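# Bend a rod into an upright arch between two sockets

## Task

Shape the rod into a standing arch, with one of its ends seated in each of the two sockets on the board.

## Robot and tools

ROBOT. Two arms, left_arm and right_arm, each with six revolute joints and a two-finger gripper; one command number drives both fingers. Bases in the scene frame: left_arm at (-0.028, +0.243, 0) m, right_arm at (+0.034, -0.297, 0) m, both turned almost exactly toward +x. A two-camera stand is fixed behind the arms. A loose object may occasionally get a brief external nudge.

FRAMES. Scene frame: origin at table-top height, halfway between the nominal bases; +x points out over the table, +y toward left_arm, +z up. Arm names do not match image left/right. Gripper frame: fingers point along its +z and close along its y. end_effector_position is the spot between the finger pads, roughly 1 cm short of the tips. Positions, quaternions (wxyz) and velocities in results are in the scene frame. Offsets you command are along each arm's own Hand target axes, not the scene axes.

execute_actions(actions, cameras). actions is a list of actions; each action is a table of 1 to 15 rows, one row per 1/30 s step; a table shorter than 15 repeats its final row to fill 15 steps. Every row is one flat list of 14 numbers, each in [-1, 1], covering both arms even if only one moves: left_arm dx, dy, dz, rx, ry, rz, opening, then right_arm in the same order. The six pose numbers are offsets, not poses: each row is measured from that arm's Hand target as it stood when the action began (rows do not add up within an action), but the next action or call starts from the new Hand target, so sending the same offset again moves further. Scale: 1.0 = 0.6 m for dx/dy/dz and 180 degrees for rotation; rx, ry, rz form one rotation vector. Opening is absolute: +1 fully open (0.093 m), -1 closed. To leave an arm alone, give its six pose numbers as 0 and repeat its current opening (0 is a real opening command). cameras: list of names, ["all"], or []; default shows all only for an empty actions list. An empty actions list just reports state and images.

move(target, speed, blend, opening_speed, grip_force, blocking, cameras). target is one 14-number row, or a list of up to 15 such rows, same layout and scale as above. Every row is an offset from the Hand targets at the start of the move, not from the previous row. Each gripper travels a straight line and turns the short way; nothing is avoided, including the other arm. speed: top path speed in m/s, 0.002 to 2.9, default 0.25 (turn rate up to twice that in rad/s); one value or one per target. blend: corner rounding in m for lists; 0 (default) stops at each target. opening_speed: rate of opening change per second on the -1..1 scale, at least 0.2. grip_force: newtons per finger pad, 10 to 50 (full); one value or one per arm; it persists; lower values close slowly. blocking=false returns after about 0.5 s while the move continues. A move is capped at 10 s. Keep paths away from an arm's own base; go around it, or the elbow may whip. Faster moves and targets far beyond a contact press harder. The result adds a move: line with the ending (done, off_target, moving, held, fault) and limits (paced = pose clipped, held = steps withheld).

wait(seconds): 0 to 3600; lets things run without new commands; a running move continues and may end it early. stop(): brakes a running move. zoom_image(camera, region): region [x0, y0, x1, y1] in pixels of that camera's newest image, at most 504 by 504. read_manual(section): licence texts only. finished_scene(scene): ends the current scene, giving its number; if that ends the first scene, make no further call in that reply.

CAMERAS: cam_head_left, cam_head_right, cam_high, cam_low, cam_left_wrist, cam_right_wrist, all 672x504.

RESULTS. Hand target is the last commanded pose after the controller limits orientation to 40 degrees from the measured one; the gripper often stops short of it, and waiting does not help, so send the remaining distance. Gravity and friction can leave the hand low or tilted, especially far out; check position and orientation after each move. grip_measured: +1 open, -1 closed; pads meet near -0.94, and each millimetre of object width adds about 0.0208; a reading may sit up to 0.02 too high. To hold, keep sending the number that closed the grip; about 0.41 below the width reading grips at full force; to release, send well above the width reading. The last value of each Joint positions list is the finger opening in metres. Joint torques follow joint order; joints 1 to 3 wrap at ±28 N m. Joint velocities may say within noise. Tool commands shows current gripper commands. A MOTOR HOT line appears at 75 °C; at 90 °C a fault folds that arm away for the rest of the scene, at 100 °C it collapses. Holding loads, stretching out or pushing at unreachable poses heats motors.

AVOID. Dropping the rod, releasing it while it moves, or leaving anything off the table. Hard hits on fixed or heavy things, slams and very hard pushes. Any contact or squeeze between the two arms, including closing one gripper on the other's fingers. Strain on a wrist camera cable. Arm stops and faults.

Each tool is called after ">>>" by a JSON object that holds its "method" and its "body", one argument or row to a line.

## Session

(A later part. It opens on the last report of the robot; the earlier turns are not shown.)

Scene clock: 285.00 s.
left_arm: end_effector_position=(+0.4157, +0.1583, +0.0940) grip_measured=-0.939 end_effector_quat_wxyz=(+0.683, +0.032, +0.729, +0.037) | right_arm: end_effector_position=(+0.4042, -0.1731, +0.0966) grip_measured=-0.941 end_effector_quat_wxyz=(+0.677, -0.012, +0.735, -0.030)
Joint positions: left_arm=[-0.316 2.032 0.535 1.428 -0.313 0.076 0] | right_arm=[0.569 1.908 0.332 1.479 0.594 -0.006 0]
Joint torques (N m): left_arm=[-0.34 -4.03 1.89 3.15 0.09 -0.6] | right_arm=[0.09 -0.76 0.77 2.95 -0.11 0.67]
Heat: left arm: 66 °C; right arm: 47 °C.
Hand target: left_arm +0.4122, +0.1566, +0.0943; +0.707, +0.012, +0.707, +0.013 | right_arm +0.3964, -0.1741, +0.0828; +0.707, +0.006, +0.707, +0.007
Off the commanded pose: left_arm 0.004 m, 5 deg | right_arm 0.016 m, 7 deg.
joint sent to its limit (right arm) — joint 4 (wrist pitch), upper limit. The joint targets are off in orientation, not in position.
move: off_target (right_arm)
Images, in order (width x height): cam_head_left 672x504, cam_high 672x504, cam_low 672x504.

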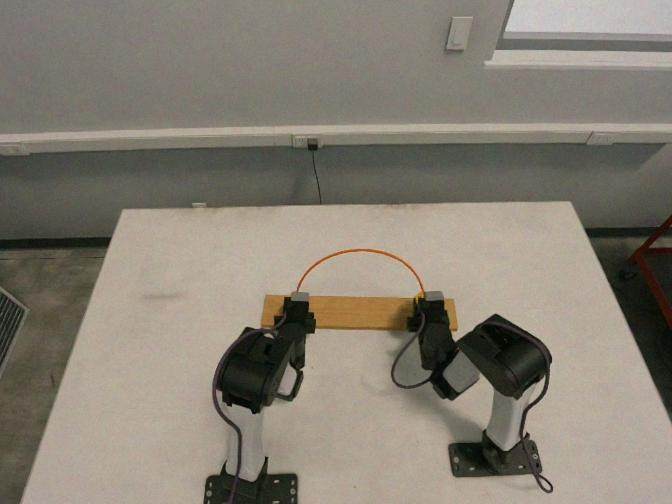

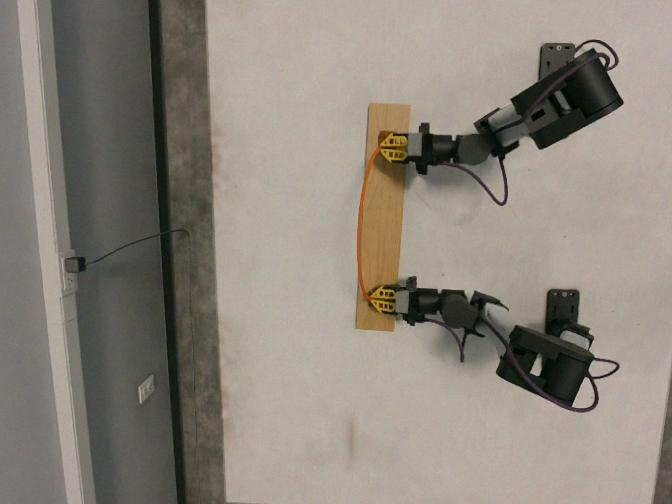

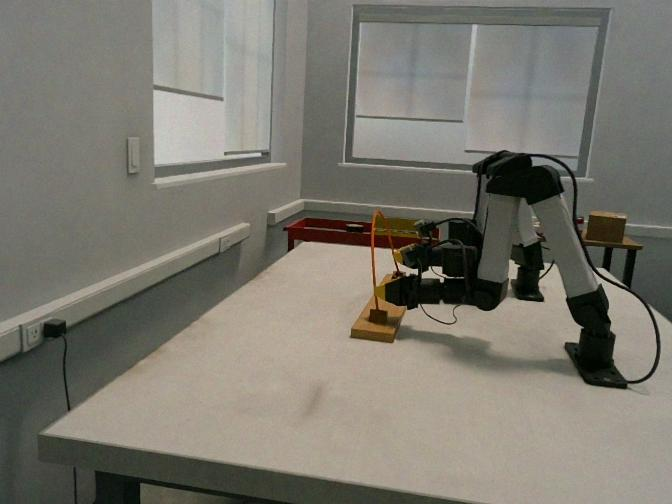

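>>> {"method": "move", "body": {
  "target": [
    [0,0,0,0,0,0,-1,-0.097,0.003,0,0,0,0,-1],
    [0,0,0,0,0,0,-1,-0.07,0.003,0.003,0,0,0,-1]
  ],
  "speed": 0.1,
  "cameras": ["cam_low","cam_head_left","cam_high"]
}}

>>> {"method": "zoom_image", "body": {
  "camera": "cam_low",
  "region": [350, 240, 430, 340]
}}

Scene clock: 296.57 s.
left_arm: end_effector_position=(+0.4157, +0.1583, +0.0940) grip_measured=-0.939 end_effector_quat_wxyz=(+0.683, +0.032, +0.729, +0.037) | right_arm: end_effector_position=(+0.3972, -0.1777, +0.1160) grip_measured=-0.941 end_effector_quat_wxyz=(+0.689, -0.013, +0.724, -0.031)
Joint positions: left_arm=[-0.316 2.032 0.535 1.428 -0.313 0.076 0] | right_arm=[0.569 1.811 0.299 1.451 0.595 -0.029 0]
Joint torques (N m): left_arm=[-0.34 -4.01 1.89 3.15 0.09 -0.6] | right_arm=[-0.25 -5.79 4.41 2.6 -0.26 0.41]
Heat: left arm: 68 °C; right arm: 47 °C.
Hand target: left_arm +0.4122, +0.1566, +0.0943; +0.707, +0.012, +0.707, +0.013 | right_arm +0.3982, -0.1731, +0.1248; +0.707, +0.006, +0.707, +0.007
Off the commanded pose: left_arm 0.004 m, 5 deg | right_arm 0.010 m, 6 deg.
move: off_target (right_arm)
Images, in order (width x height): cam_head_left 672x504, cam_high 672x504, cam_low 672x504.

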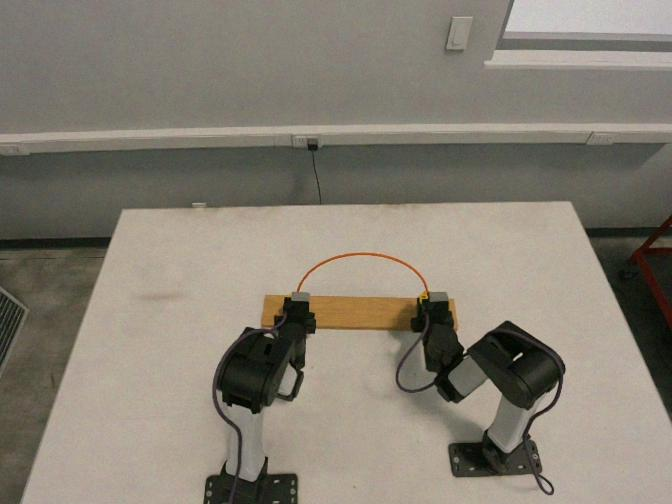

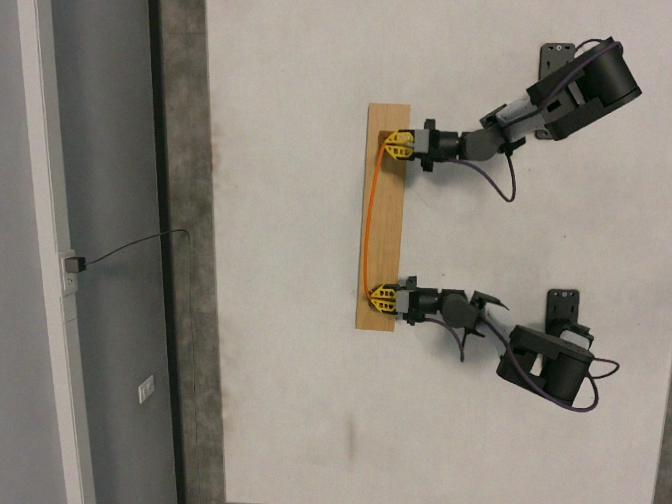

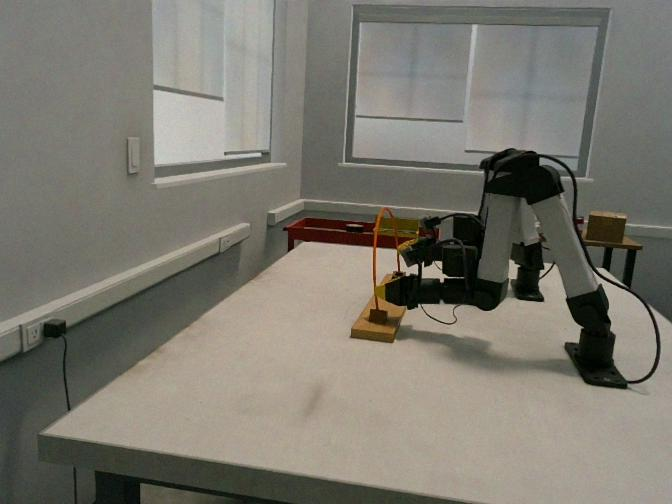

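Scaled by 5.040 from the camera's image (finer frame: 960x720).

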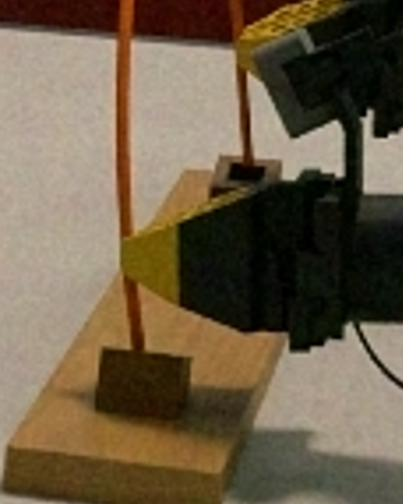

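>>> {"method": "move", "body": {
  "target": [
    [0,0,0,0,0,0,-1,-0.01,-0.0117,0,0,0,0,-1],
    [0,0,0,0,0,0,-1,0.07,-0.0117,0,0,0,0,-1]
  ],
  "speed": 0.1,
  "cameras": ["cam_low","cam_head_left","cam_high"]
}}

>>> {"method": "zoom_image", "body": {
  "camera": "cam_low",
  "region": [350, 240, 430, 340]
}}

Scene clock: 306.67 s.
left_arm: end_effector_position=(+0.4157, +0.1583, +0.0940) grip_measured=-0.939 end_effector_quat_wxyz=(+0.683, +0.032, +0.729, +0.037) | right_arm: end_effector_position=(+0.4066, -0.1764, +0.0975) grip_measured=-0.941 end_effector_quat_wxyz=(+0.678, -0.015, +0.735, -0.025)
Joint positions: left_arm=[-0.316 2.032 0.535 1.428 -0.313 0.076 0] | right_arm=[0.545 1.903 0.329 1.48 0.56 -0.008 0]
Joint torques (N m): left_arm=[-0.34 -4.01 1.89 3.15 0.09 -0.6] | right_arm=[0.08 -0.7 0.61 2.96 0 0.68]
Heat: left arm: 69 °C; right arm: 48 °C.
Hand target: left_arm +0.4122, +0.1566, +0.0943; +0.707, +0.012, +0.707, +0.013 | right_arm +0.3981, -0.1793, +0.0826; +0.707, +0.006, +0.707, +0.007
Off the commanded pose: left_arm 0.004 m, 5 deg | right_arm 0.017 m, 6 deg.
joint sent to its limit (right arm) — joint 4 (wrist pitch), upper limit. The joint targets are off in orientation, not in position.
move: off_target (right_arm)
Images, in order (width x height): cam_head_left 672x504, cam_high 672x504, cam_low 672x504.

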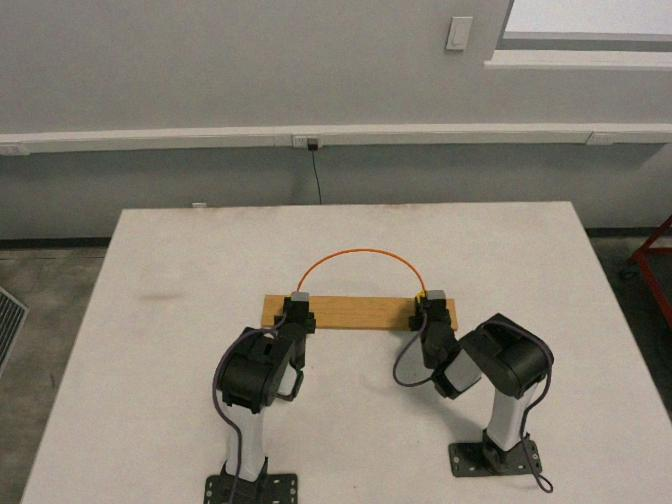

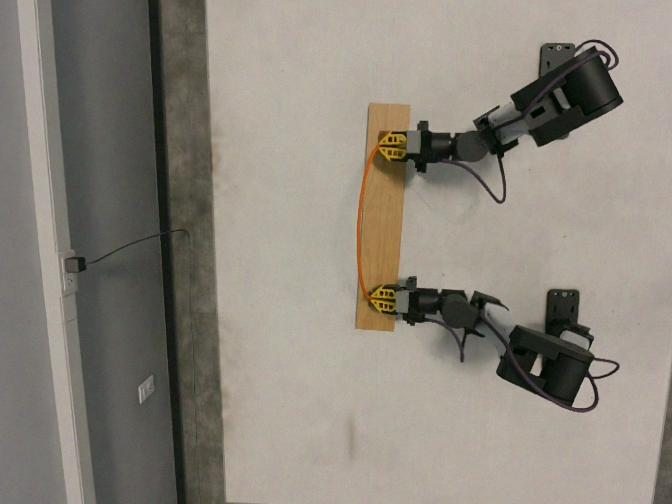

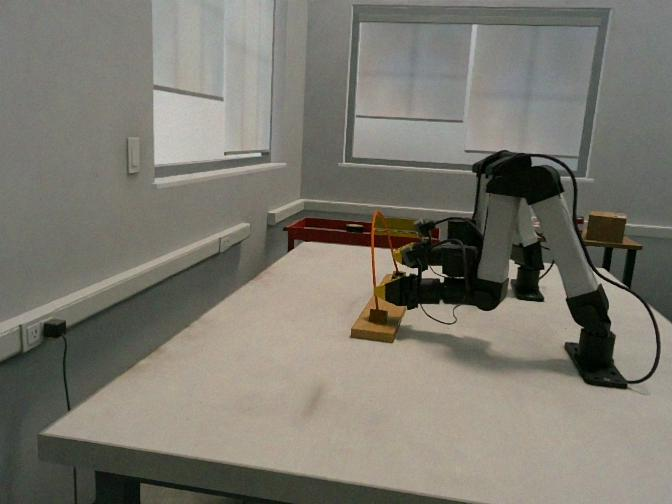

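Scaled by 5.040 from the camera's image (finer frame: 960x720).

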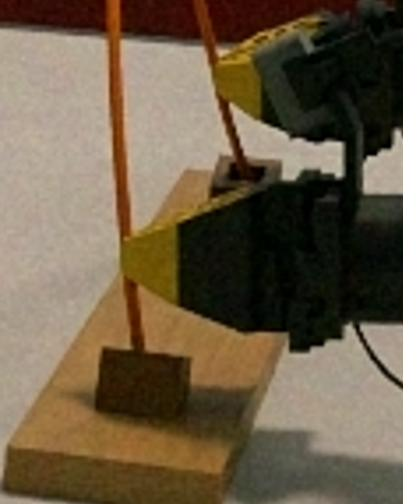

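>>> {"method": "move", "body": {
  "target": [
    [0,-0.0143,0,0,0,0.047,-1,-0.098,0.0305,0,0,0,-0.061,-1],
    [0,-0.0143,0,0,0,0.047,-1,-0.074,0.0305,0,0,0,-0.061,-1]
  ],
  "speed": 0.1,
  "cameras": ["cam_low","cam_head_left","cam_high"]
}}

>>> {"method": "zoom_image", "body": {
  "camera": "cam_low",
  "region": [350, 240, 430, 340]
}}

Scene clock: 329.83 s.
left_arm: end_effector_position=(+0.4154, +0.1524, +0.0931) grip_measured=-0.939 end_effector_quat_wxyz=(+0.679, +0.072, +0.726, +0.080) | right_arm: end_effector_position=(+0.3986, -0.1771, +0.1214) grip_measured=-0.941 end_effector_quat_wxyz=(+0.687, -0.060, +0.717, -0.097)
Joint positions: left_arm=[-0.34 2.04 0.544 1.428 -0.345 0.194 0] | right_arm=[0.585 1.807 0.317 1.446 0.641 -0.198 0]
Joint torques (N m): left_arm=[-0.73 -4.04 2.24 3.14 0.11 -0.29] | right_arm=[1.98 -5.65 5.18 2.4 -0.33 0.19]
Heat: left arm: 72 °C; right arm: 49 °C.
Hand target: left_arm +0.4122, +0.1481, +0.0941; +0.705, +0.064, +0.704, +0.065 | right_arm +0.3981, -0.1619, +0.1275; +0.705, -0.061, +0.704, -0.060
Off the commanded pose: left_arm 0.006 m, 4 deg | right_arm 0.016 m, 5 deg.
move: off_target (left_arm, right_arm)
Images, in order (width x height): cam_head_left 672x504, cam_high 672x504, cam_low 672x504.

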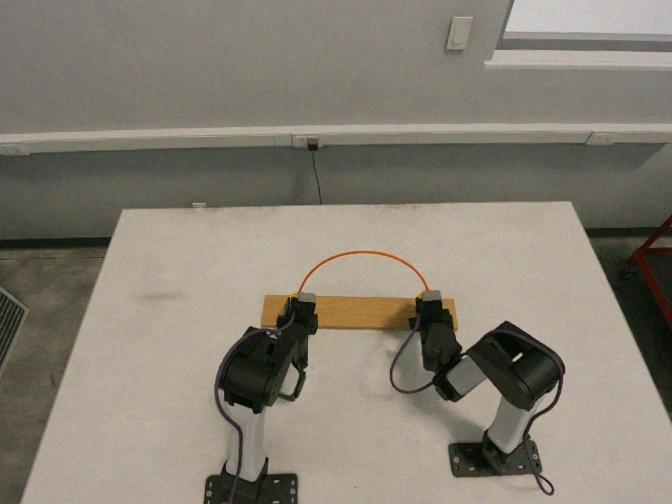

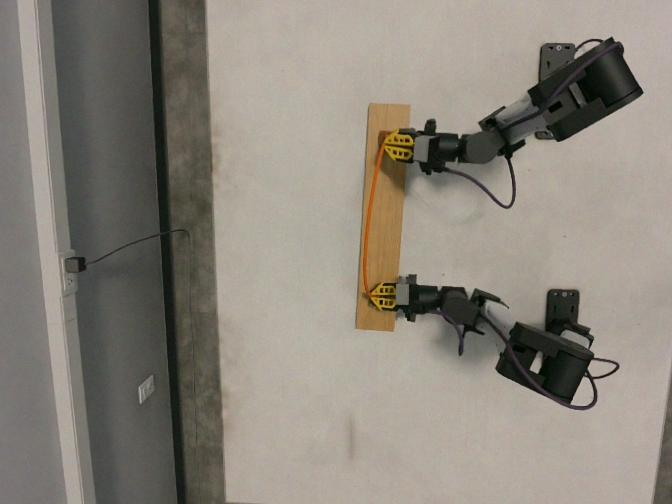

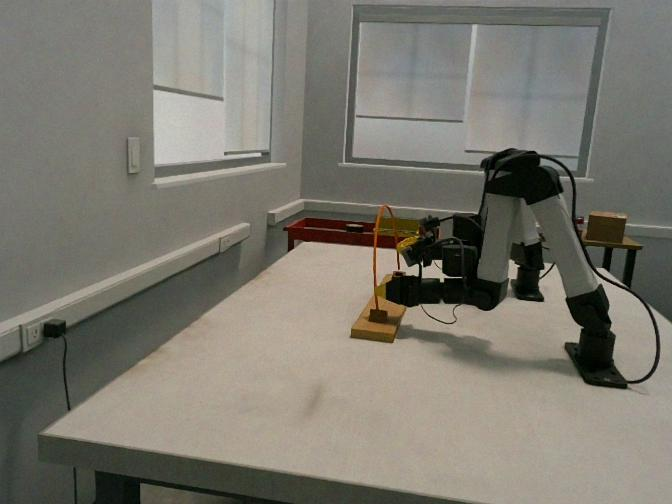

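Scaled by 5.040 from the camera's image (finer frame: 960x720).

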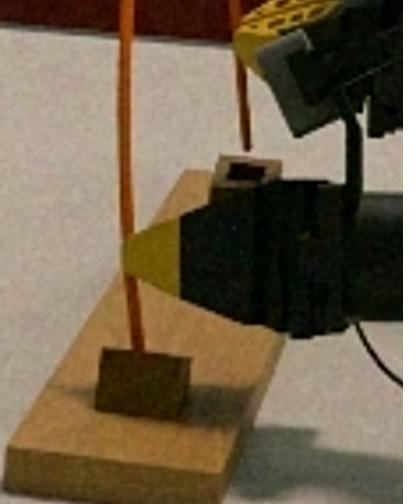

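>>> {"method": "move", "body": {
  "target": [
    [0,0,0,0,0,0,-1,0.006,0.0146,0,0,0,0,-1],
    [0,0,0,0,0,0,-1,0.0687,0.0135,0.005,0,0,0,-1]
  ],
  "speed": 0.1,
  "cameras": ["cam_low","cam_head_left","cam_high"]
}}

>>> {"method": "zoom_image", "body": {
  "camera": "cam_low",
  "region": [350, 240, 430, 340]
}}

Scene clock: 337.17 s.
left_arm: end_effector_position=(+0.4154, +0.1533, +0.0931) grip_measured=-0.939 end_effector_quat_wxyz=(+0.679, +0.071, +0.726, +0.082) | right_arm: end_effector_position=(+0.4059, -0.1676, +0.0963) grip_measured=-0.941 end_effector_quat_wxyz=(+0.674, -0.061, +0.729, -0.104)
Joint positions: left_arm=[-0.34 2.04 0.544 1.428 -0.35 0.194 0] | right_arm=[0.607 1.937 0.366 1.48 0.673 -0.18 0]
Joint velocities: left_arm=[within noise] | right_arm=[-0.027 0.007 0.007 0.154 -0.051 -0.022 -0.001]
Joint torques (N m): left_arm=[-0.73 -4.05 2.24 3.14 0.14 -0.29] | right_arm=[0.09 -1.46 1.68 2.91 -0.56 0.45]
Heat: left arm: 73 °C; right arm: 48 °C.
Hand target: left_arm +0.4122, +0.1481, +0.0941; +0.704, +0.064, +0.704, +0.065 | right_arm +0.4011, -0.1609, +0.0854; +0.705, -0.061, +0.704, -0.060
Off the commanded pose: left_arm 0.006 m, 4 deg | right_arm 0.014 m, 7 deg.
joint sent to its limit (right arm) — joint 4 (wrist pitch), upper limit. The joint targets are off in orientation, not in position.
move: off_target (right_arm)
Images, in order (width x height): cam_head_left 672x504, cam_high 672x504, cam_low 672x504.

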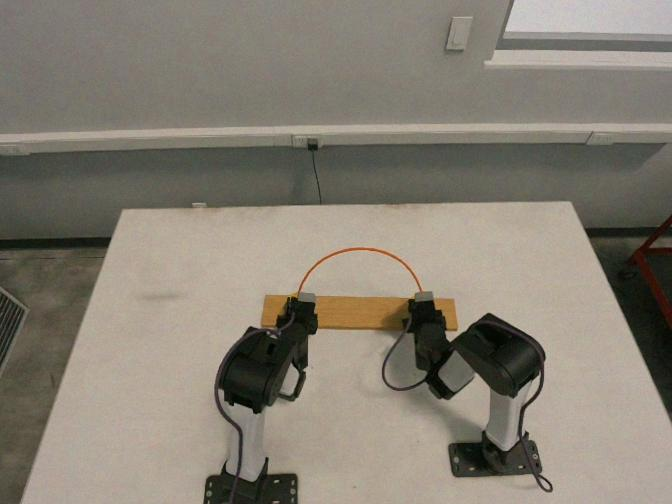

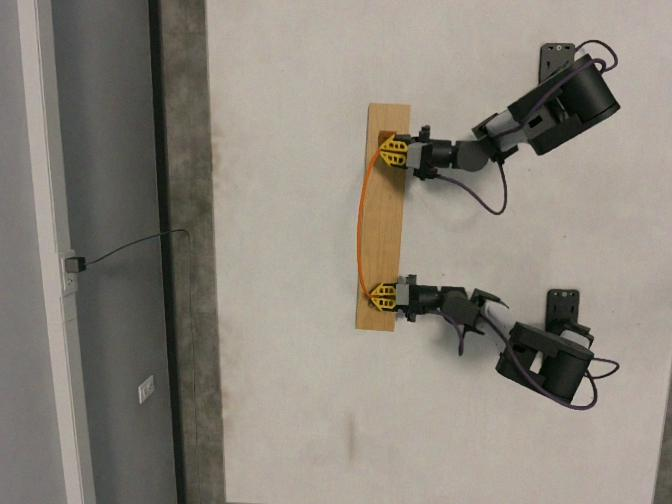

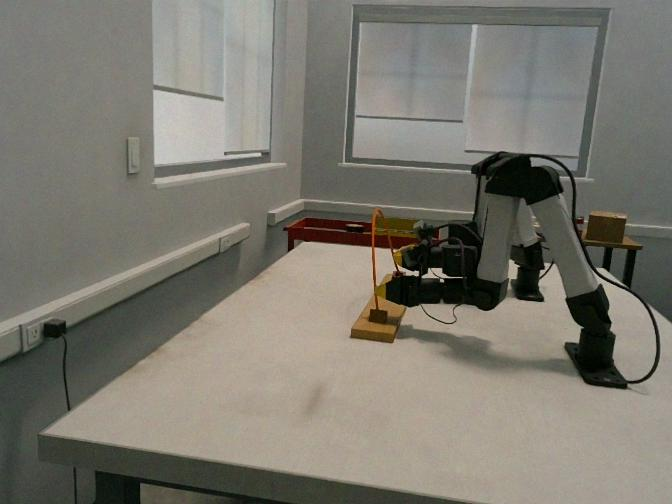

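Scaled by 5.040 from the camera's image (finer frame: 960x720).

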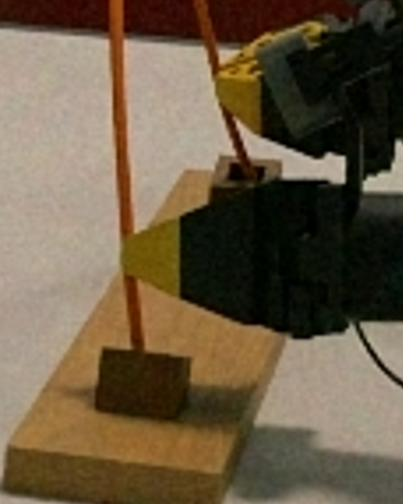

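>>> {"method": "move", "body": {
  "target": [0,0,0,0,0,0,-1,0.026,-0.001,0.008,0,0,0,-1],
  "speed": 0.1,
  "cameras": ["cam_low","cam_head_left"]
}}

>>> {"method": "zoom_image", "body": {
  "camera": "cam_low",
  "region": [370, 240, 430, 300]
}}

Scene clock: 348.63 s.
left_arm: end_effector_position=(+0.4156, +0.1533, +0.0934) grip_measured=-0.939 end_effector_quat_wxyz=(+0.679, +0.070, +0.726, +0.082) | right_arm: end_effector_position=(+0.4139, -0.1685, +0.0902) grip_measured=-0.941 end_effector_quat_wxyz=(+0.671, -0.056, +0.732, -0.101)
Joint positions: left_arm=[-0.34 2.04 0.544 1.428 -0.35 0.194 0] | right_arm=[0.588 1.974 0.394 1.482 0.658 -0.166 0]
Joint torques (N m): left_arm=[-0.75 -4.07 2.15 3.14 0.15 -0.29] | right_arm=[0.05 -0.44 0.49 2.9 -0.57 0.5]
Heat: left arm: 75 °C; right arm: 49 °C. Fold the left arm in close to its base, or ease its load, before you think long.
Hand target: left_arm +0.4122, +0.1481, +0.0940; +0.704, +0.064, +0.704, +0.065 | right_arm +0.4059, -0.1641, +0.0702; +0.705, -0.061, +0.704, -0.060
Off the commanded pose: left_arm 0.006 m, 4 deg | right_arm 0.022 m, 7 deg.
MOTOR HOT: joint 4 (wrist pitch) of the left arm reports 75 °C; the controller's stop level is 90 °C. To cool a motor, set the load down, stop pushing, or move to a pose that needs little force.
joint sent to its limit (right arm) — joint 4 (wrist pitch), upper limit. The joint targets are off in orientation, not in position.
move: off_target (right_arm)
Images, in order (width x height): cam_head_left 672x504, cam_low 672x504.

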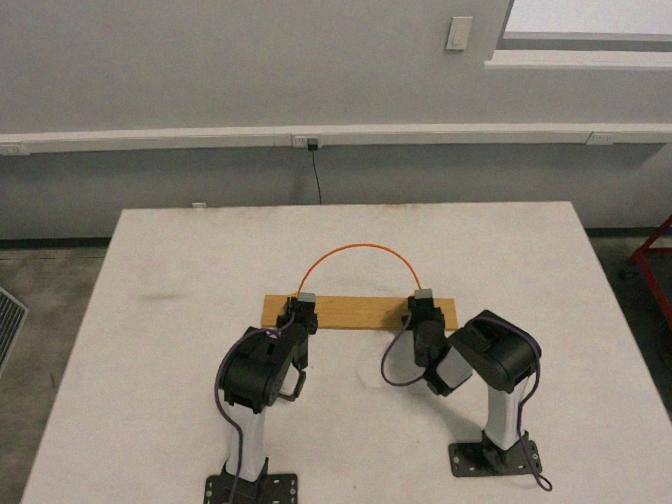

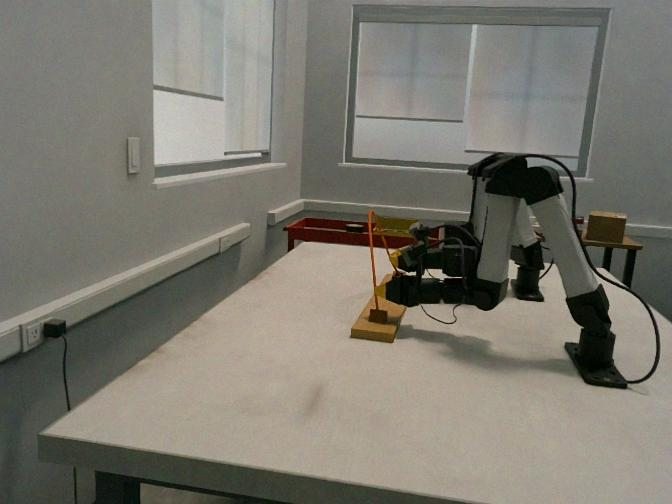

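Scaled by 8.400 from the camera's image (finer frame: 960x720).

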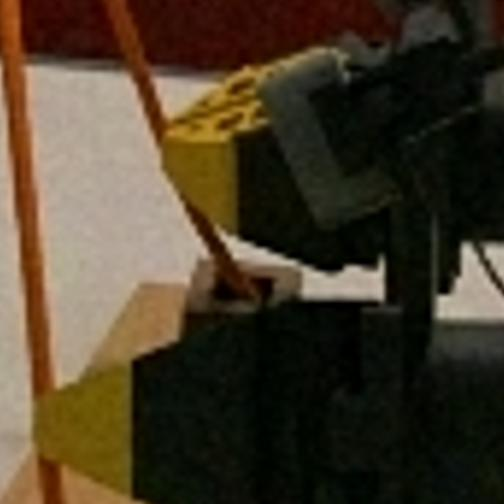

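>>> {"method": "move", "body": {
  "target": [
    [0,0,0,0,0,0,-1,-0.12,0.006,-0.016,0,0,0,-1],
    [0,0,0,0,0,0,-1,-0.09,0.006,-0.012,0,0,0,-1]
  ],
  "speed": 0.12,
  "cameras": ["cam_low"]
}}

>>> {"method": "zoom_image", "body": {
  "camera": "cam_low",
  "region": [370, 240, 430, 300]
}}

Scene clock: 360.70 s.
left_arm: end_effector_position=(+0.4156, +0.1534, +0.0934) grip_measured=-0.939 end_effector_quat_wxyz=(+0.679, +0.070, +0.726, +0.082) | right_arm: end_effector_position=(+0.3994, -0.1639, +0.1191) grip_measured=-0.941 end_effector_quat_wxyz=(+0.689, -0.055, +0.716, -0.099)
Joint positions: left_arm=[-0.34 2.04 0.544 1.428 -0.351 0.194 0] | right_arm=[0.634 1.85 0.352 1.456 0.699 -0.194 0]
Joint torques (N m): left_arm=[-0.75 -4.07 2.15 3.14 0.15 -0.29] | right_arm=[0.73 -5.89 4.18 2.43 -0.59 0.15]
Heat: left arm: 76 °C; right arm: 49 °C. Fold the left arm in close to its base, or ease its load, before you think long.
Hand target: left_arm +0.4122, +0.1481, +0.0940; +0.704, +0.064, +0.704, +0.066 | right_arm +0.3986, -0.1514, +0.1227; +0.705, -0.061, +0.704, -0.060
Off the commanded pose: left_arm 0.006 m, 4 deg | right_arm 0.013 m, 5 deg.
MOTOR HOT: still on. Joint 4 (wrist pitch) of the left arm reports 76 °C.
move: off_target (right_arm)

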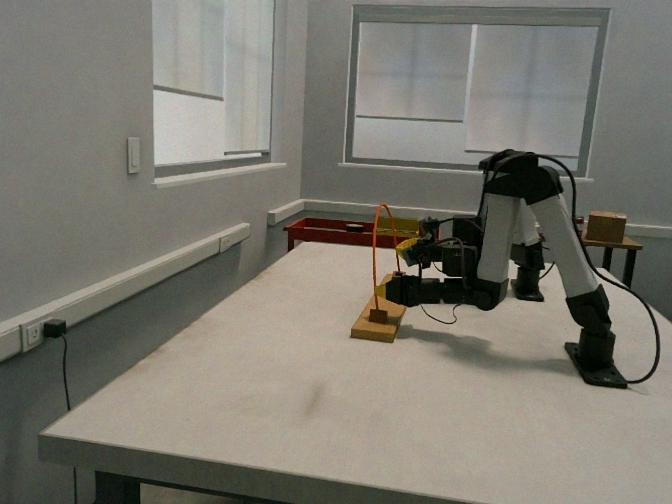

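Scaled by 8.400 from the camera's image (finer frame: 960x720).

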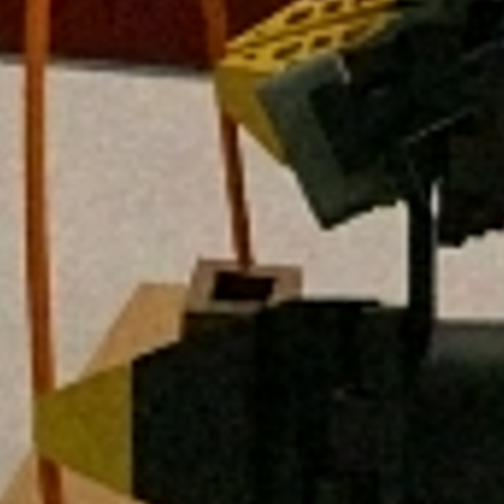

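>>> {"method": "wait", "body": {
  "seconds": 0.1,
  "cameras": ["cam_high","cam_head_left","cam_head_right"]
}}

>>> {"method": "zoom_image", "body": {
  "camera": "cam_high",
  "region": [355, 110, 425, 170]
}}

>>> {"method": "zoom_image", "body": {
  "camera": "cam_high",
  "region": [350, 270, 420, 330]
}}

>>> {"method": "zoom_image", "body": {
  "camera": "cam_head_right",
  "region": [400, 270, 480, 340]
}}

Scene clock: 378.90 s.
left_arm: end_effector_position=(+0.4156, +0.1534, +0.0934) grip_measured=-0.939 end_effector_quat_wxyz=(+0.679, +0.070, +0.726, +0.082) | right_arm: end_effector_position=(+0.3994, -0.1639, +0.1191) grip_measured=-0.941 end_effector_quat_wxyz=(+0.689, -0.055, +0.716, -0.099)
Joint positions: left_arm=[-0.34 2.04 0.544 1.428 -0.351 0.194 0] | right_arm=[0.634 1.85 0.352 1.457 0.699 -0.194 0]
Joint torques (N m): left_arm=[-0.75 -4.07 2.15 3.14 0.15 -0.29] | right_arm=[0.73 -5.89 4.18 2.44 -0.59 0.16]
Heat: left arm: 78 °C; right arm: 49 °C. Fold the left arm in close to its base, or ease its load, before you think long.
Hand target: left_arm +0.4122, +0.1481, +0.0940; +0.704, +0.064, +0.704, +0.066 | right_arm +0.3986, -0.1514, +0.1227; +0.705, -0.061, +0.704, -0.060
Tool commands: left_gripper/opening=-1.0 right_gripper/opening=-1.0
Off the commanded pose: left_arm 0.006 m, 4 deg | right_arm 0.013 m, 5 deg.
MOTOR HOT: still on. Joint 4 (wrist pitch) of the left arm reports 78 °C.
wait: 0.10 s; at rest from the start
Images, in order (width x height): cam_head_left 672x504, cam_head_right 672x504, cam_high 672x504.

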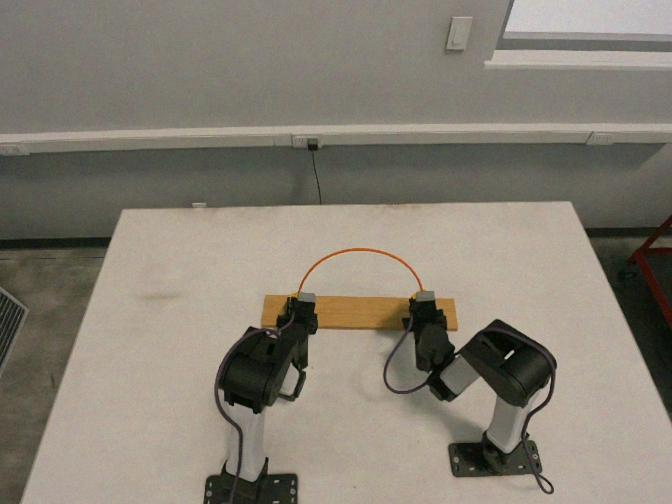

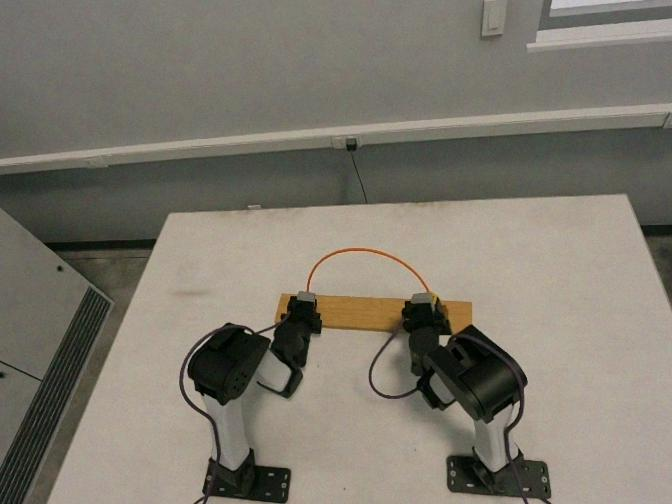

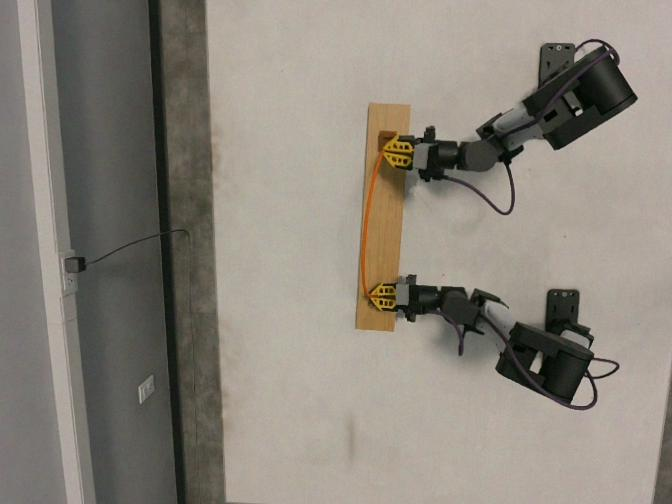

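Scaled by 7.200 from the camera's image (finer frame: 960x720).

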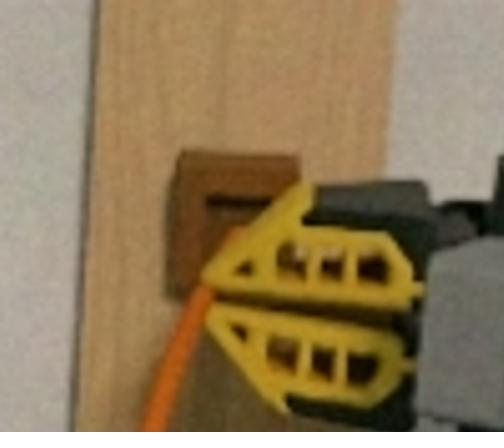

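Scaled by 7.200 from the camera's image (finer frame: 960x720).

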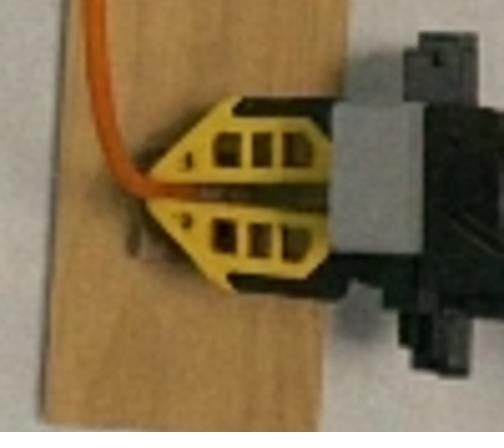

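Scaled by 6.300 from the camera's image (finer frame: 960x720).

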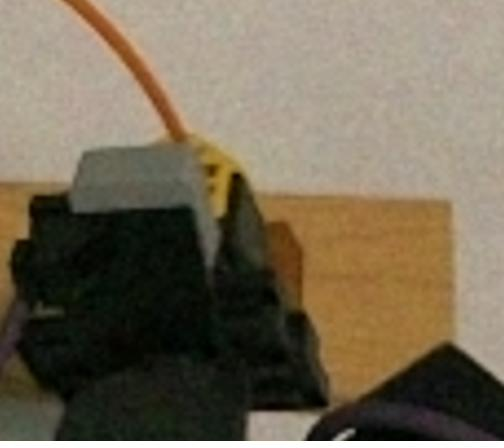

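>>> {"method": "move", "body": {
  "target": [0,0,0,0,0,0,-1,0.045,0.001,0.004,0,0,0,-1],
  "speed": 0.1,
  "cameras": ["cam_high","cam_low"]
}}

>>> {"method": "zoom_image", "body": {
  "camera": "cam_high",
  "region": [355, 110, 425, 170]
}}

>>> {"method": "zoom_image", "body": {
  "camera": "cam_low",
  "region": [370, 240, 430, 300]
}}

Scene clock: 389.60 s.
left_arm: end_effector_position=(+0.4156, +0.1534, +0.0934) grip_measured=-0.939 end_effector_quat_wxyz=(+0.679, +0.070, +0.726, +0.082) | right_arm: end_effector_position=(+0.4030, -0.1649, +0.0981) grip_measured=-0.941 end_effector_quat_wxyz=(+0.675, -0.062, +0.728, -0.105)
Joint positions: left_arm=[-0.34 2.04 0.544 1.428 -0.351 0.194 0] | right_arm=[0.623 1.929 0.363 1.478 0.691 -0.183 0]
Joint torques (N m): left_arm=[-0.75 -4.07 2.15 3.14 0.15 -0.29] | right_arm=[0.23 -2.8 2.77 2.93 -0.6 0.3]
Heat: left arm: 80 °C; right arm: 49 °C. Fold the left arm in close to its base, or ease its load, before you think long.
Hand target: left_arm +0.4122, +0.1481, +0.0940; +0.704, +0.064, +0.704, +0.065 | right_arm +0.4011, -0.1555, +0.0960; +0.705, -0.061, +0.704, -0.060
Off the commanded pose: left_arm 0.006 m, 4 deg | right_arm 0.010 m, 7 deg.
MOTOR HOT: still on. Joint 4 (wrist pitch) of the left arm reports 80 °C.
joint sent to its limit (right arm) — joint 4 (wrist pitch), upper limit. The joint targets still meet the commanded pose.
move: off_target (right_arm)

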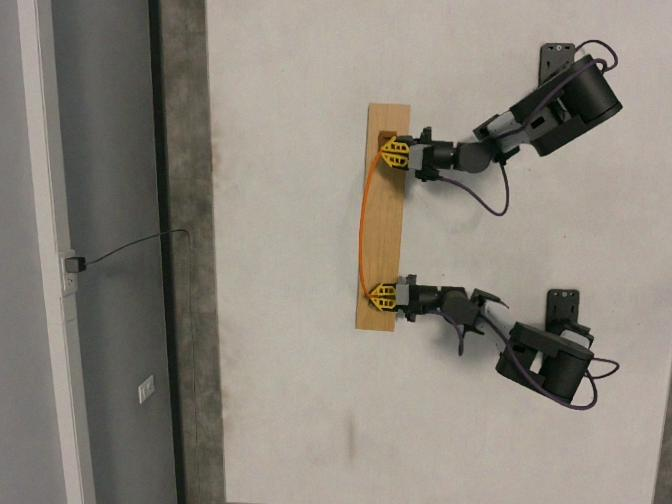

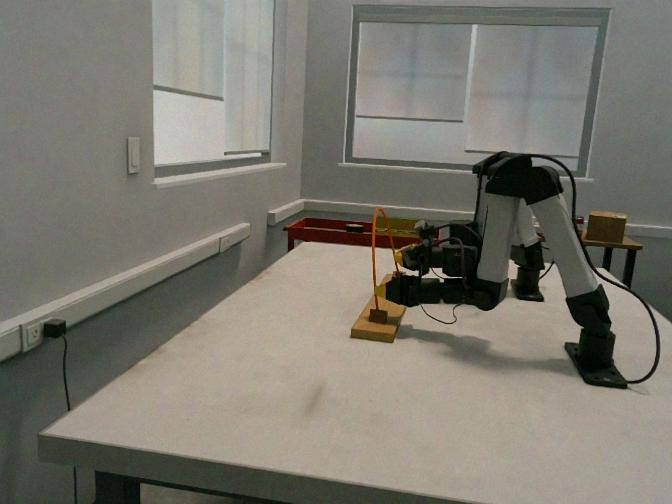

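Scaled by 7.200 from the camera's image (finer frame: 960x720).

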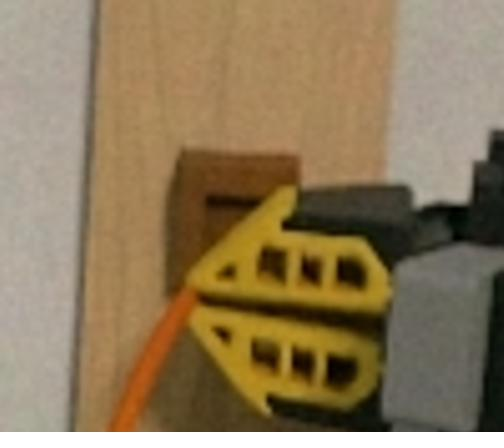

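Scaled by 8.400 from the camera's image (finer frame: 960x720).

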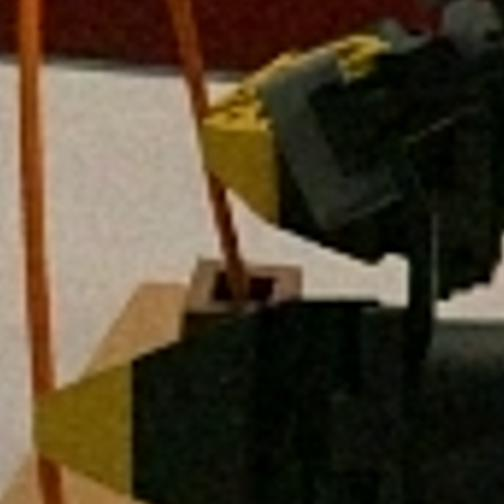

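>>> {"method": "move", "body": {
  "target": [
    [-0.013,0,0,0,0,0,-1,-0.045,-0.025,0,0,0,0,-1],
    [-0.013,0,0,0,0,0,-1,0.025,-0.0125,0,0,0,0,-1]
  ],
  "speed": 0.12,
  "cameras": ["cam_high","cam_low"]
}}

>>> {"method": "zoom_image", "body": {
  "camera": "cam_high",
  "region": [355, 110, 425, 170]
}}

>>> {"method": "zoom_image", "body": {
  "camera": "cam_low",
  "region": [370, 240, 430, 300]
}}

Scene clock: 404.43 s.
left_arm: end_effector_position=(+0.4152, +0.1529, +0.0933) grip_measured=-0.939 end_effector_quat_wxyz=(+0.678, +0.071, +0.726, +0.085) | right_arm: end_effector_position=(+0.4083, -0.1706, +0.0955) grip_measured=-0.941 end_effector_quat_wxyz=(+0.673, -0.064, +0.730, -0.098)
Joint positions: left_arm=[-0.343 2.039 0.544 1.425 -0.357 0.197 0] | right_arm=[0.585 1.936 0.362 1.48 0.639 -0.177 0]
Joint torques (N m): left_arm=[-0.83 -7.17 2.29 2.89 0.17 -0.3] | right_arm=[0.64 -1.24 1.24 2.93 -0.37 0.46]
Heat: left arm: 80 °C; right arm: 52 °C. Fold the left arm in close to its base, or ease its load, before you think long.
Hand target: left_arm +0.4122, +0.1466, +0.1017; +0.704, +0.064, +0.704, +0.065 | right_arm +0.4012, -0.1654, +0.0826; +0.705, -0.061, +0.704, -0.060
Off the commanded pose: left_arm 0.011 m, 5 deg | right_arm 0.016 m, 6 deg.
MOTOR HOT: still on. Joint 4 (wrist pitch) of the left arm reports 80 °C.
joint sent to its limit (right arm) — joint 4 (wrist pitch), upper limit. The joint targets are off in orientation, not in position.
move: off_target (left_arm, right_arm)

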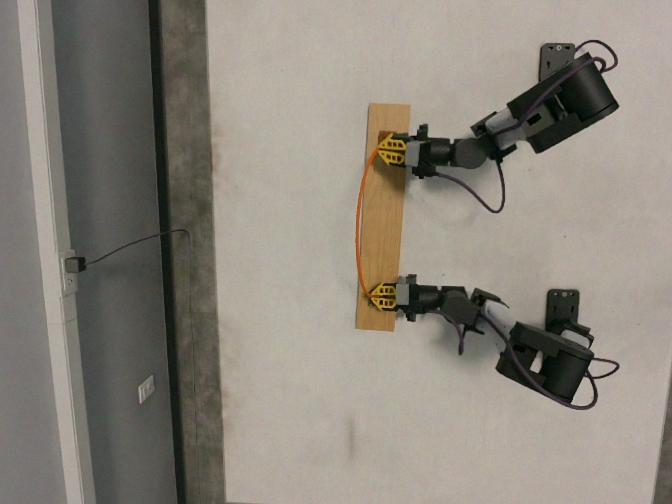

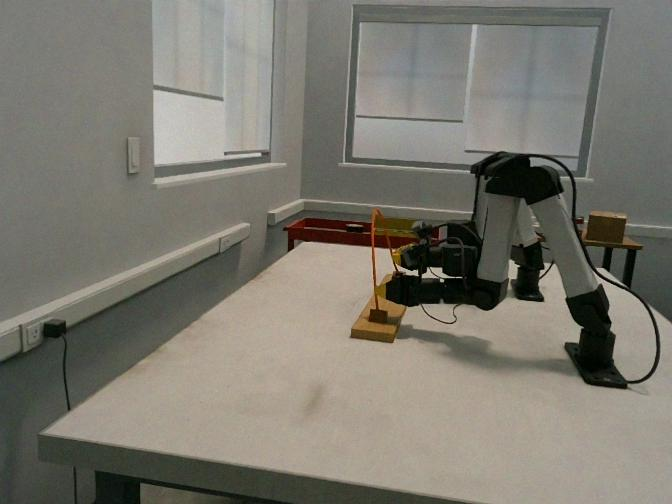

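Scaled by 7.200 from the camera's image (finer frame: 960x720).

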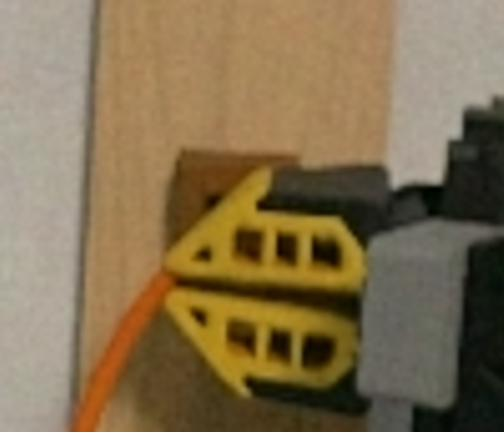

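Scaled by 8.400 from the camera's image (finer frame: 960x720).

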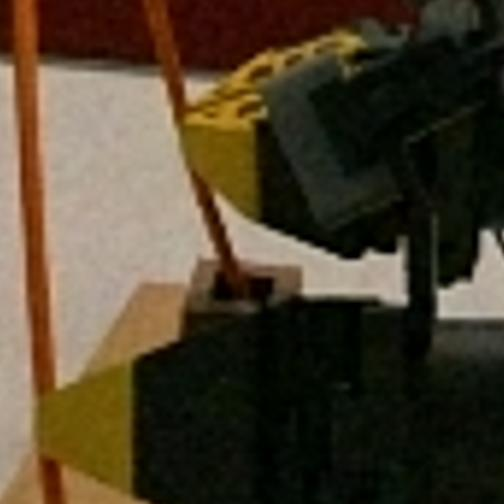

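>>> {"method": "move", "body": {
  "target": [
    [0,0,0,0,0,0,-1,-0.085,-0.0273,0.01,0,0.044,0,-1],
    [0,0,0,0,0,0,-1,-0.064,-0.0236,0.01,0,0.044,0,-1]
  ],
  "speed": 0.12,
  "cameras": ["cam_high","cam_low"]
}}

>>> {"method": "zoom_image", "body": {
  "camera": "cam_high",
  "region": [355, 110, 425, 170]
}}

>>> {"method": "zoom_image", "body": {
  "camera": "cam_low",
  "region": [370, 240, 430, 300]
}}

Scene clock: 428.97 s.
left_arm: end_effector_position=(+0.4151, +0.1523, +0.0933) grip_measured=-0.939 end_effector_quat_wxyz=(+0.678, +0.072, +0.726, +0.085) | right_arm: end_effector_position=(+0.4011, -0.1863, +0.1163) grip_measured=-0.941 end_effector_quat_wxyz=(+0.636, -0.063, +0.761, -0.109)
Joint positions: left_arm=[-0.345 2.039 0.544 1.425 -0.357 0.199 0] | right_arm=[0.558 1.635 0.355 1.072 0.632 -0.128 0]
Joint torques (N m): left_arm=[-0.7 -7.19 2.3 2.89 0.17 -0.32] | right_arm=[0.14 -5.07 7.34 2.31 -0.5 0.36]
Heat: left arm: 77 °C; right arm: 53 °C. Fold the left arm in close to its base, or ease its load, before you think long.
Hand target: left_arm +0.4122, +0.1467, +0.1017; +0.704, +0.064, +0.704, +0.065 | right_arm +0.4071, -0.1728, +0.1228; +0.654, -0.057, +0.751, -0.064
Off the commanded pose: left_arm 0.011 m, 5 deg | right_arm 0.016 m, 6 deg.
MOTOR HOT: still on. Joint 4 (wrist pitch) of the left arm reports 77 °C.
move: off_target (right_arm)

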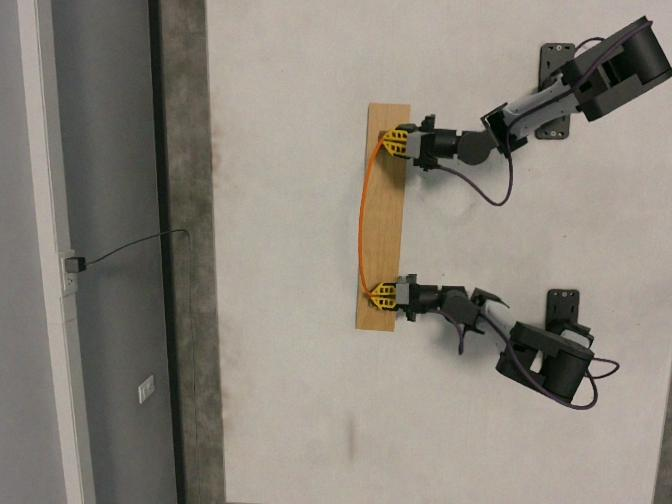

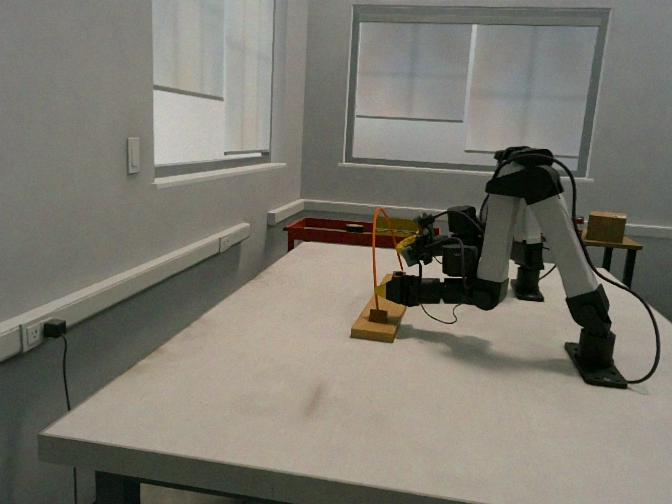

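Scaled by 7.200 from the camera's image (finer frame: 960x720).

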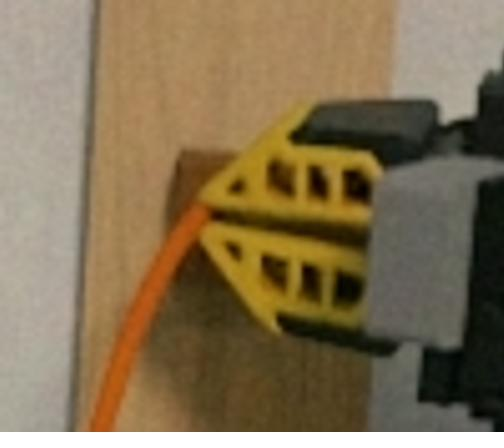

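Scaled by 8.400 from the camera's image (finer frame: 960x720).

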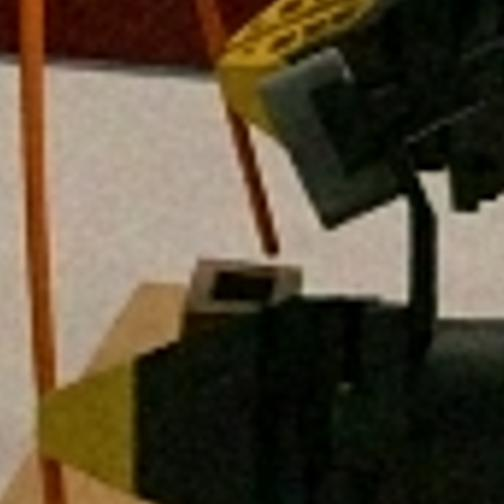

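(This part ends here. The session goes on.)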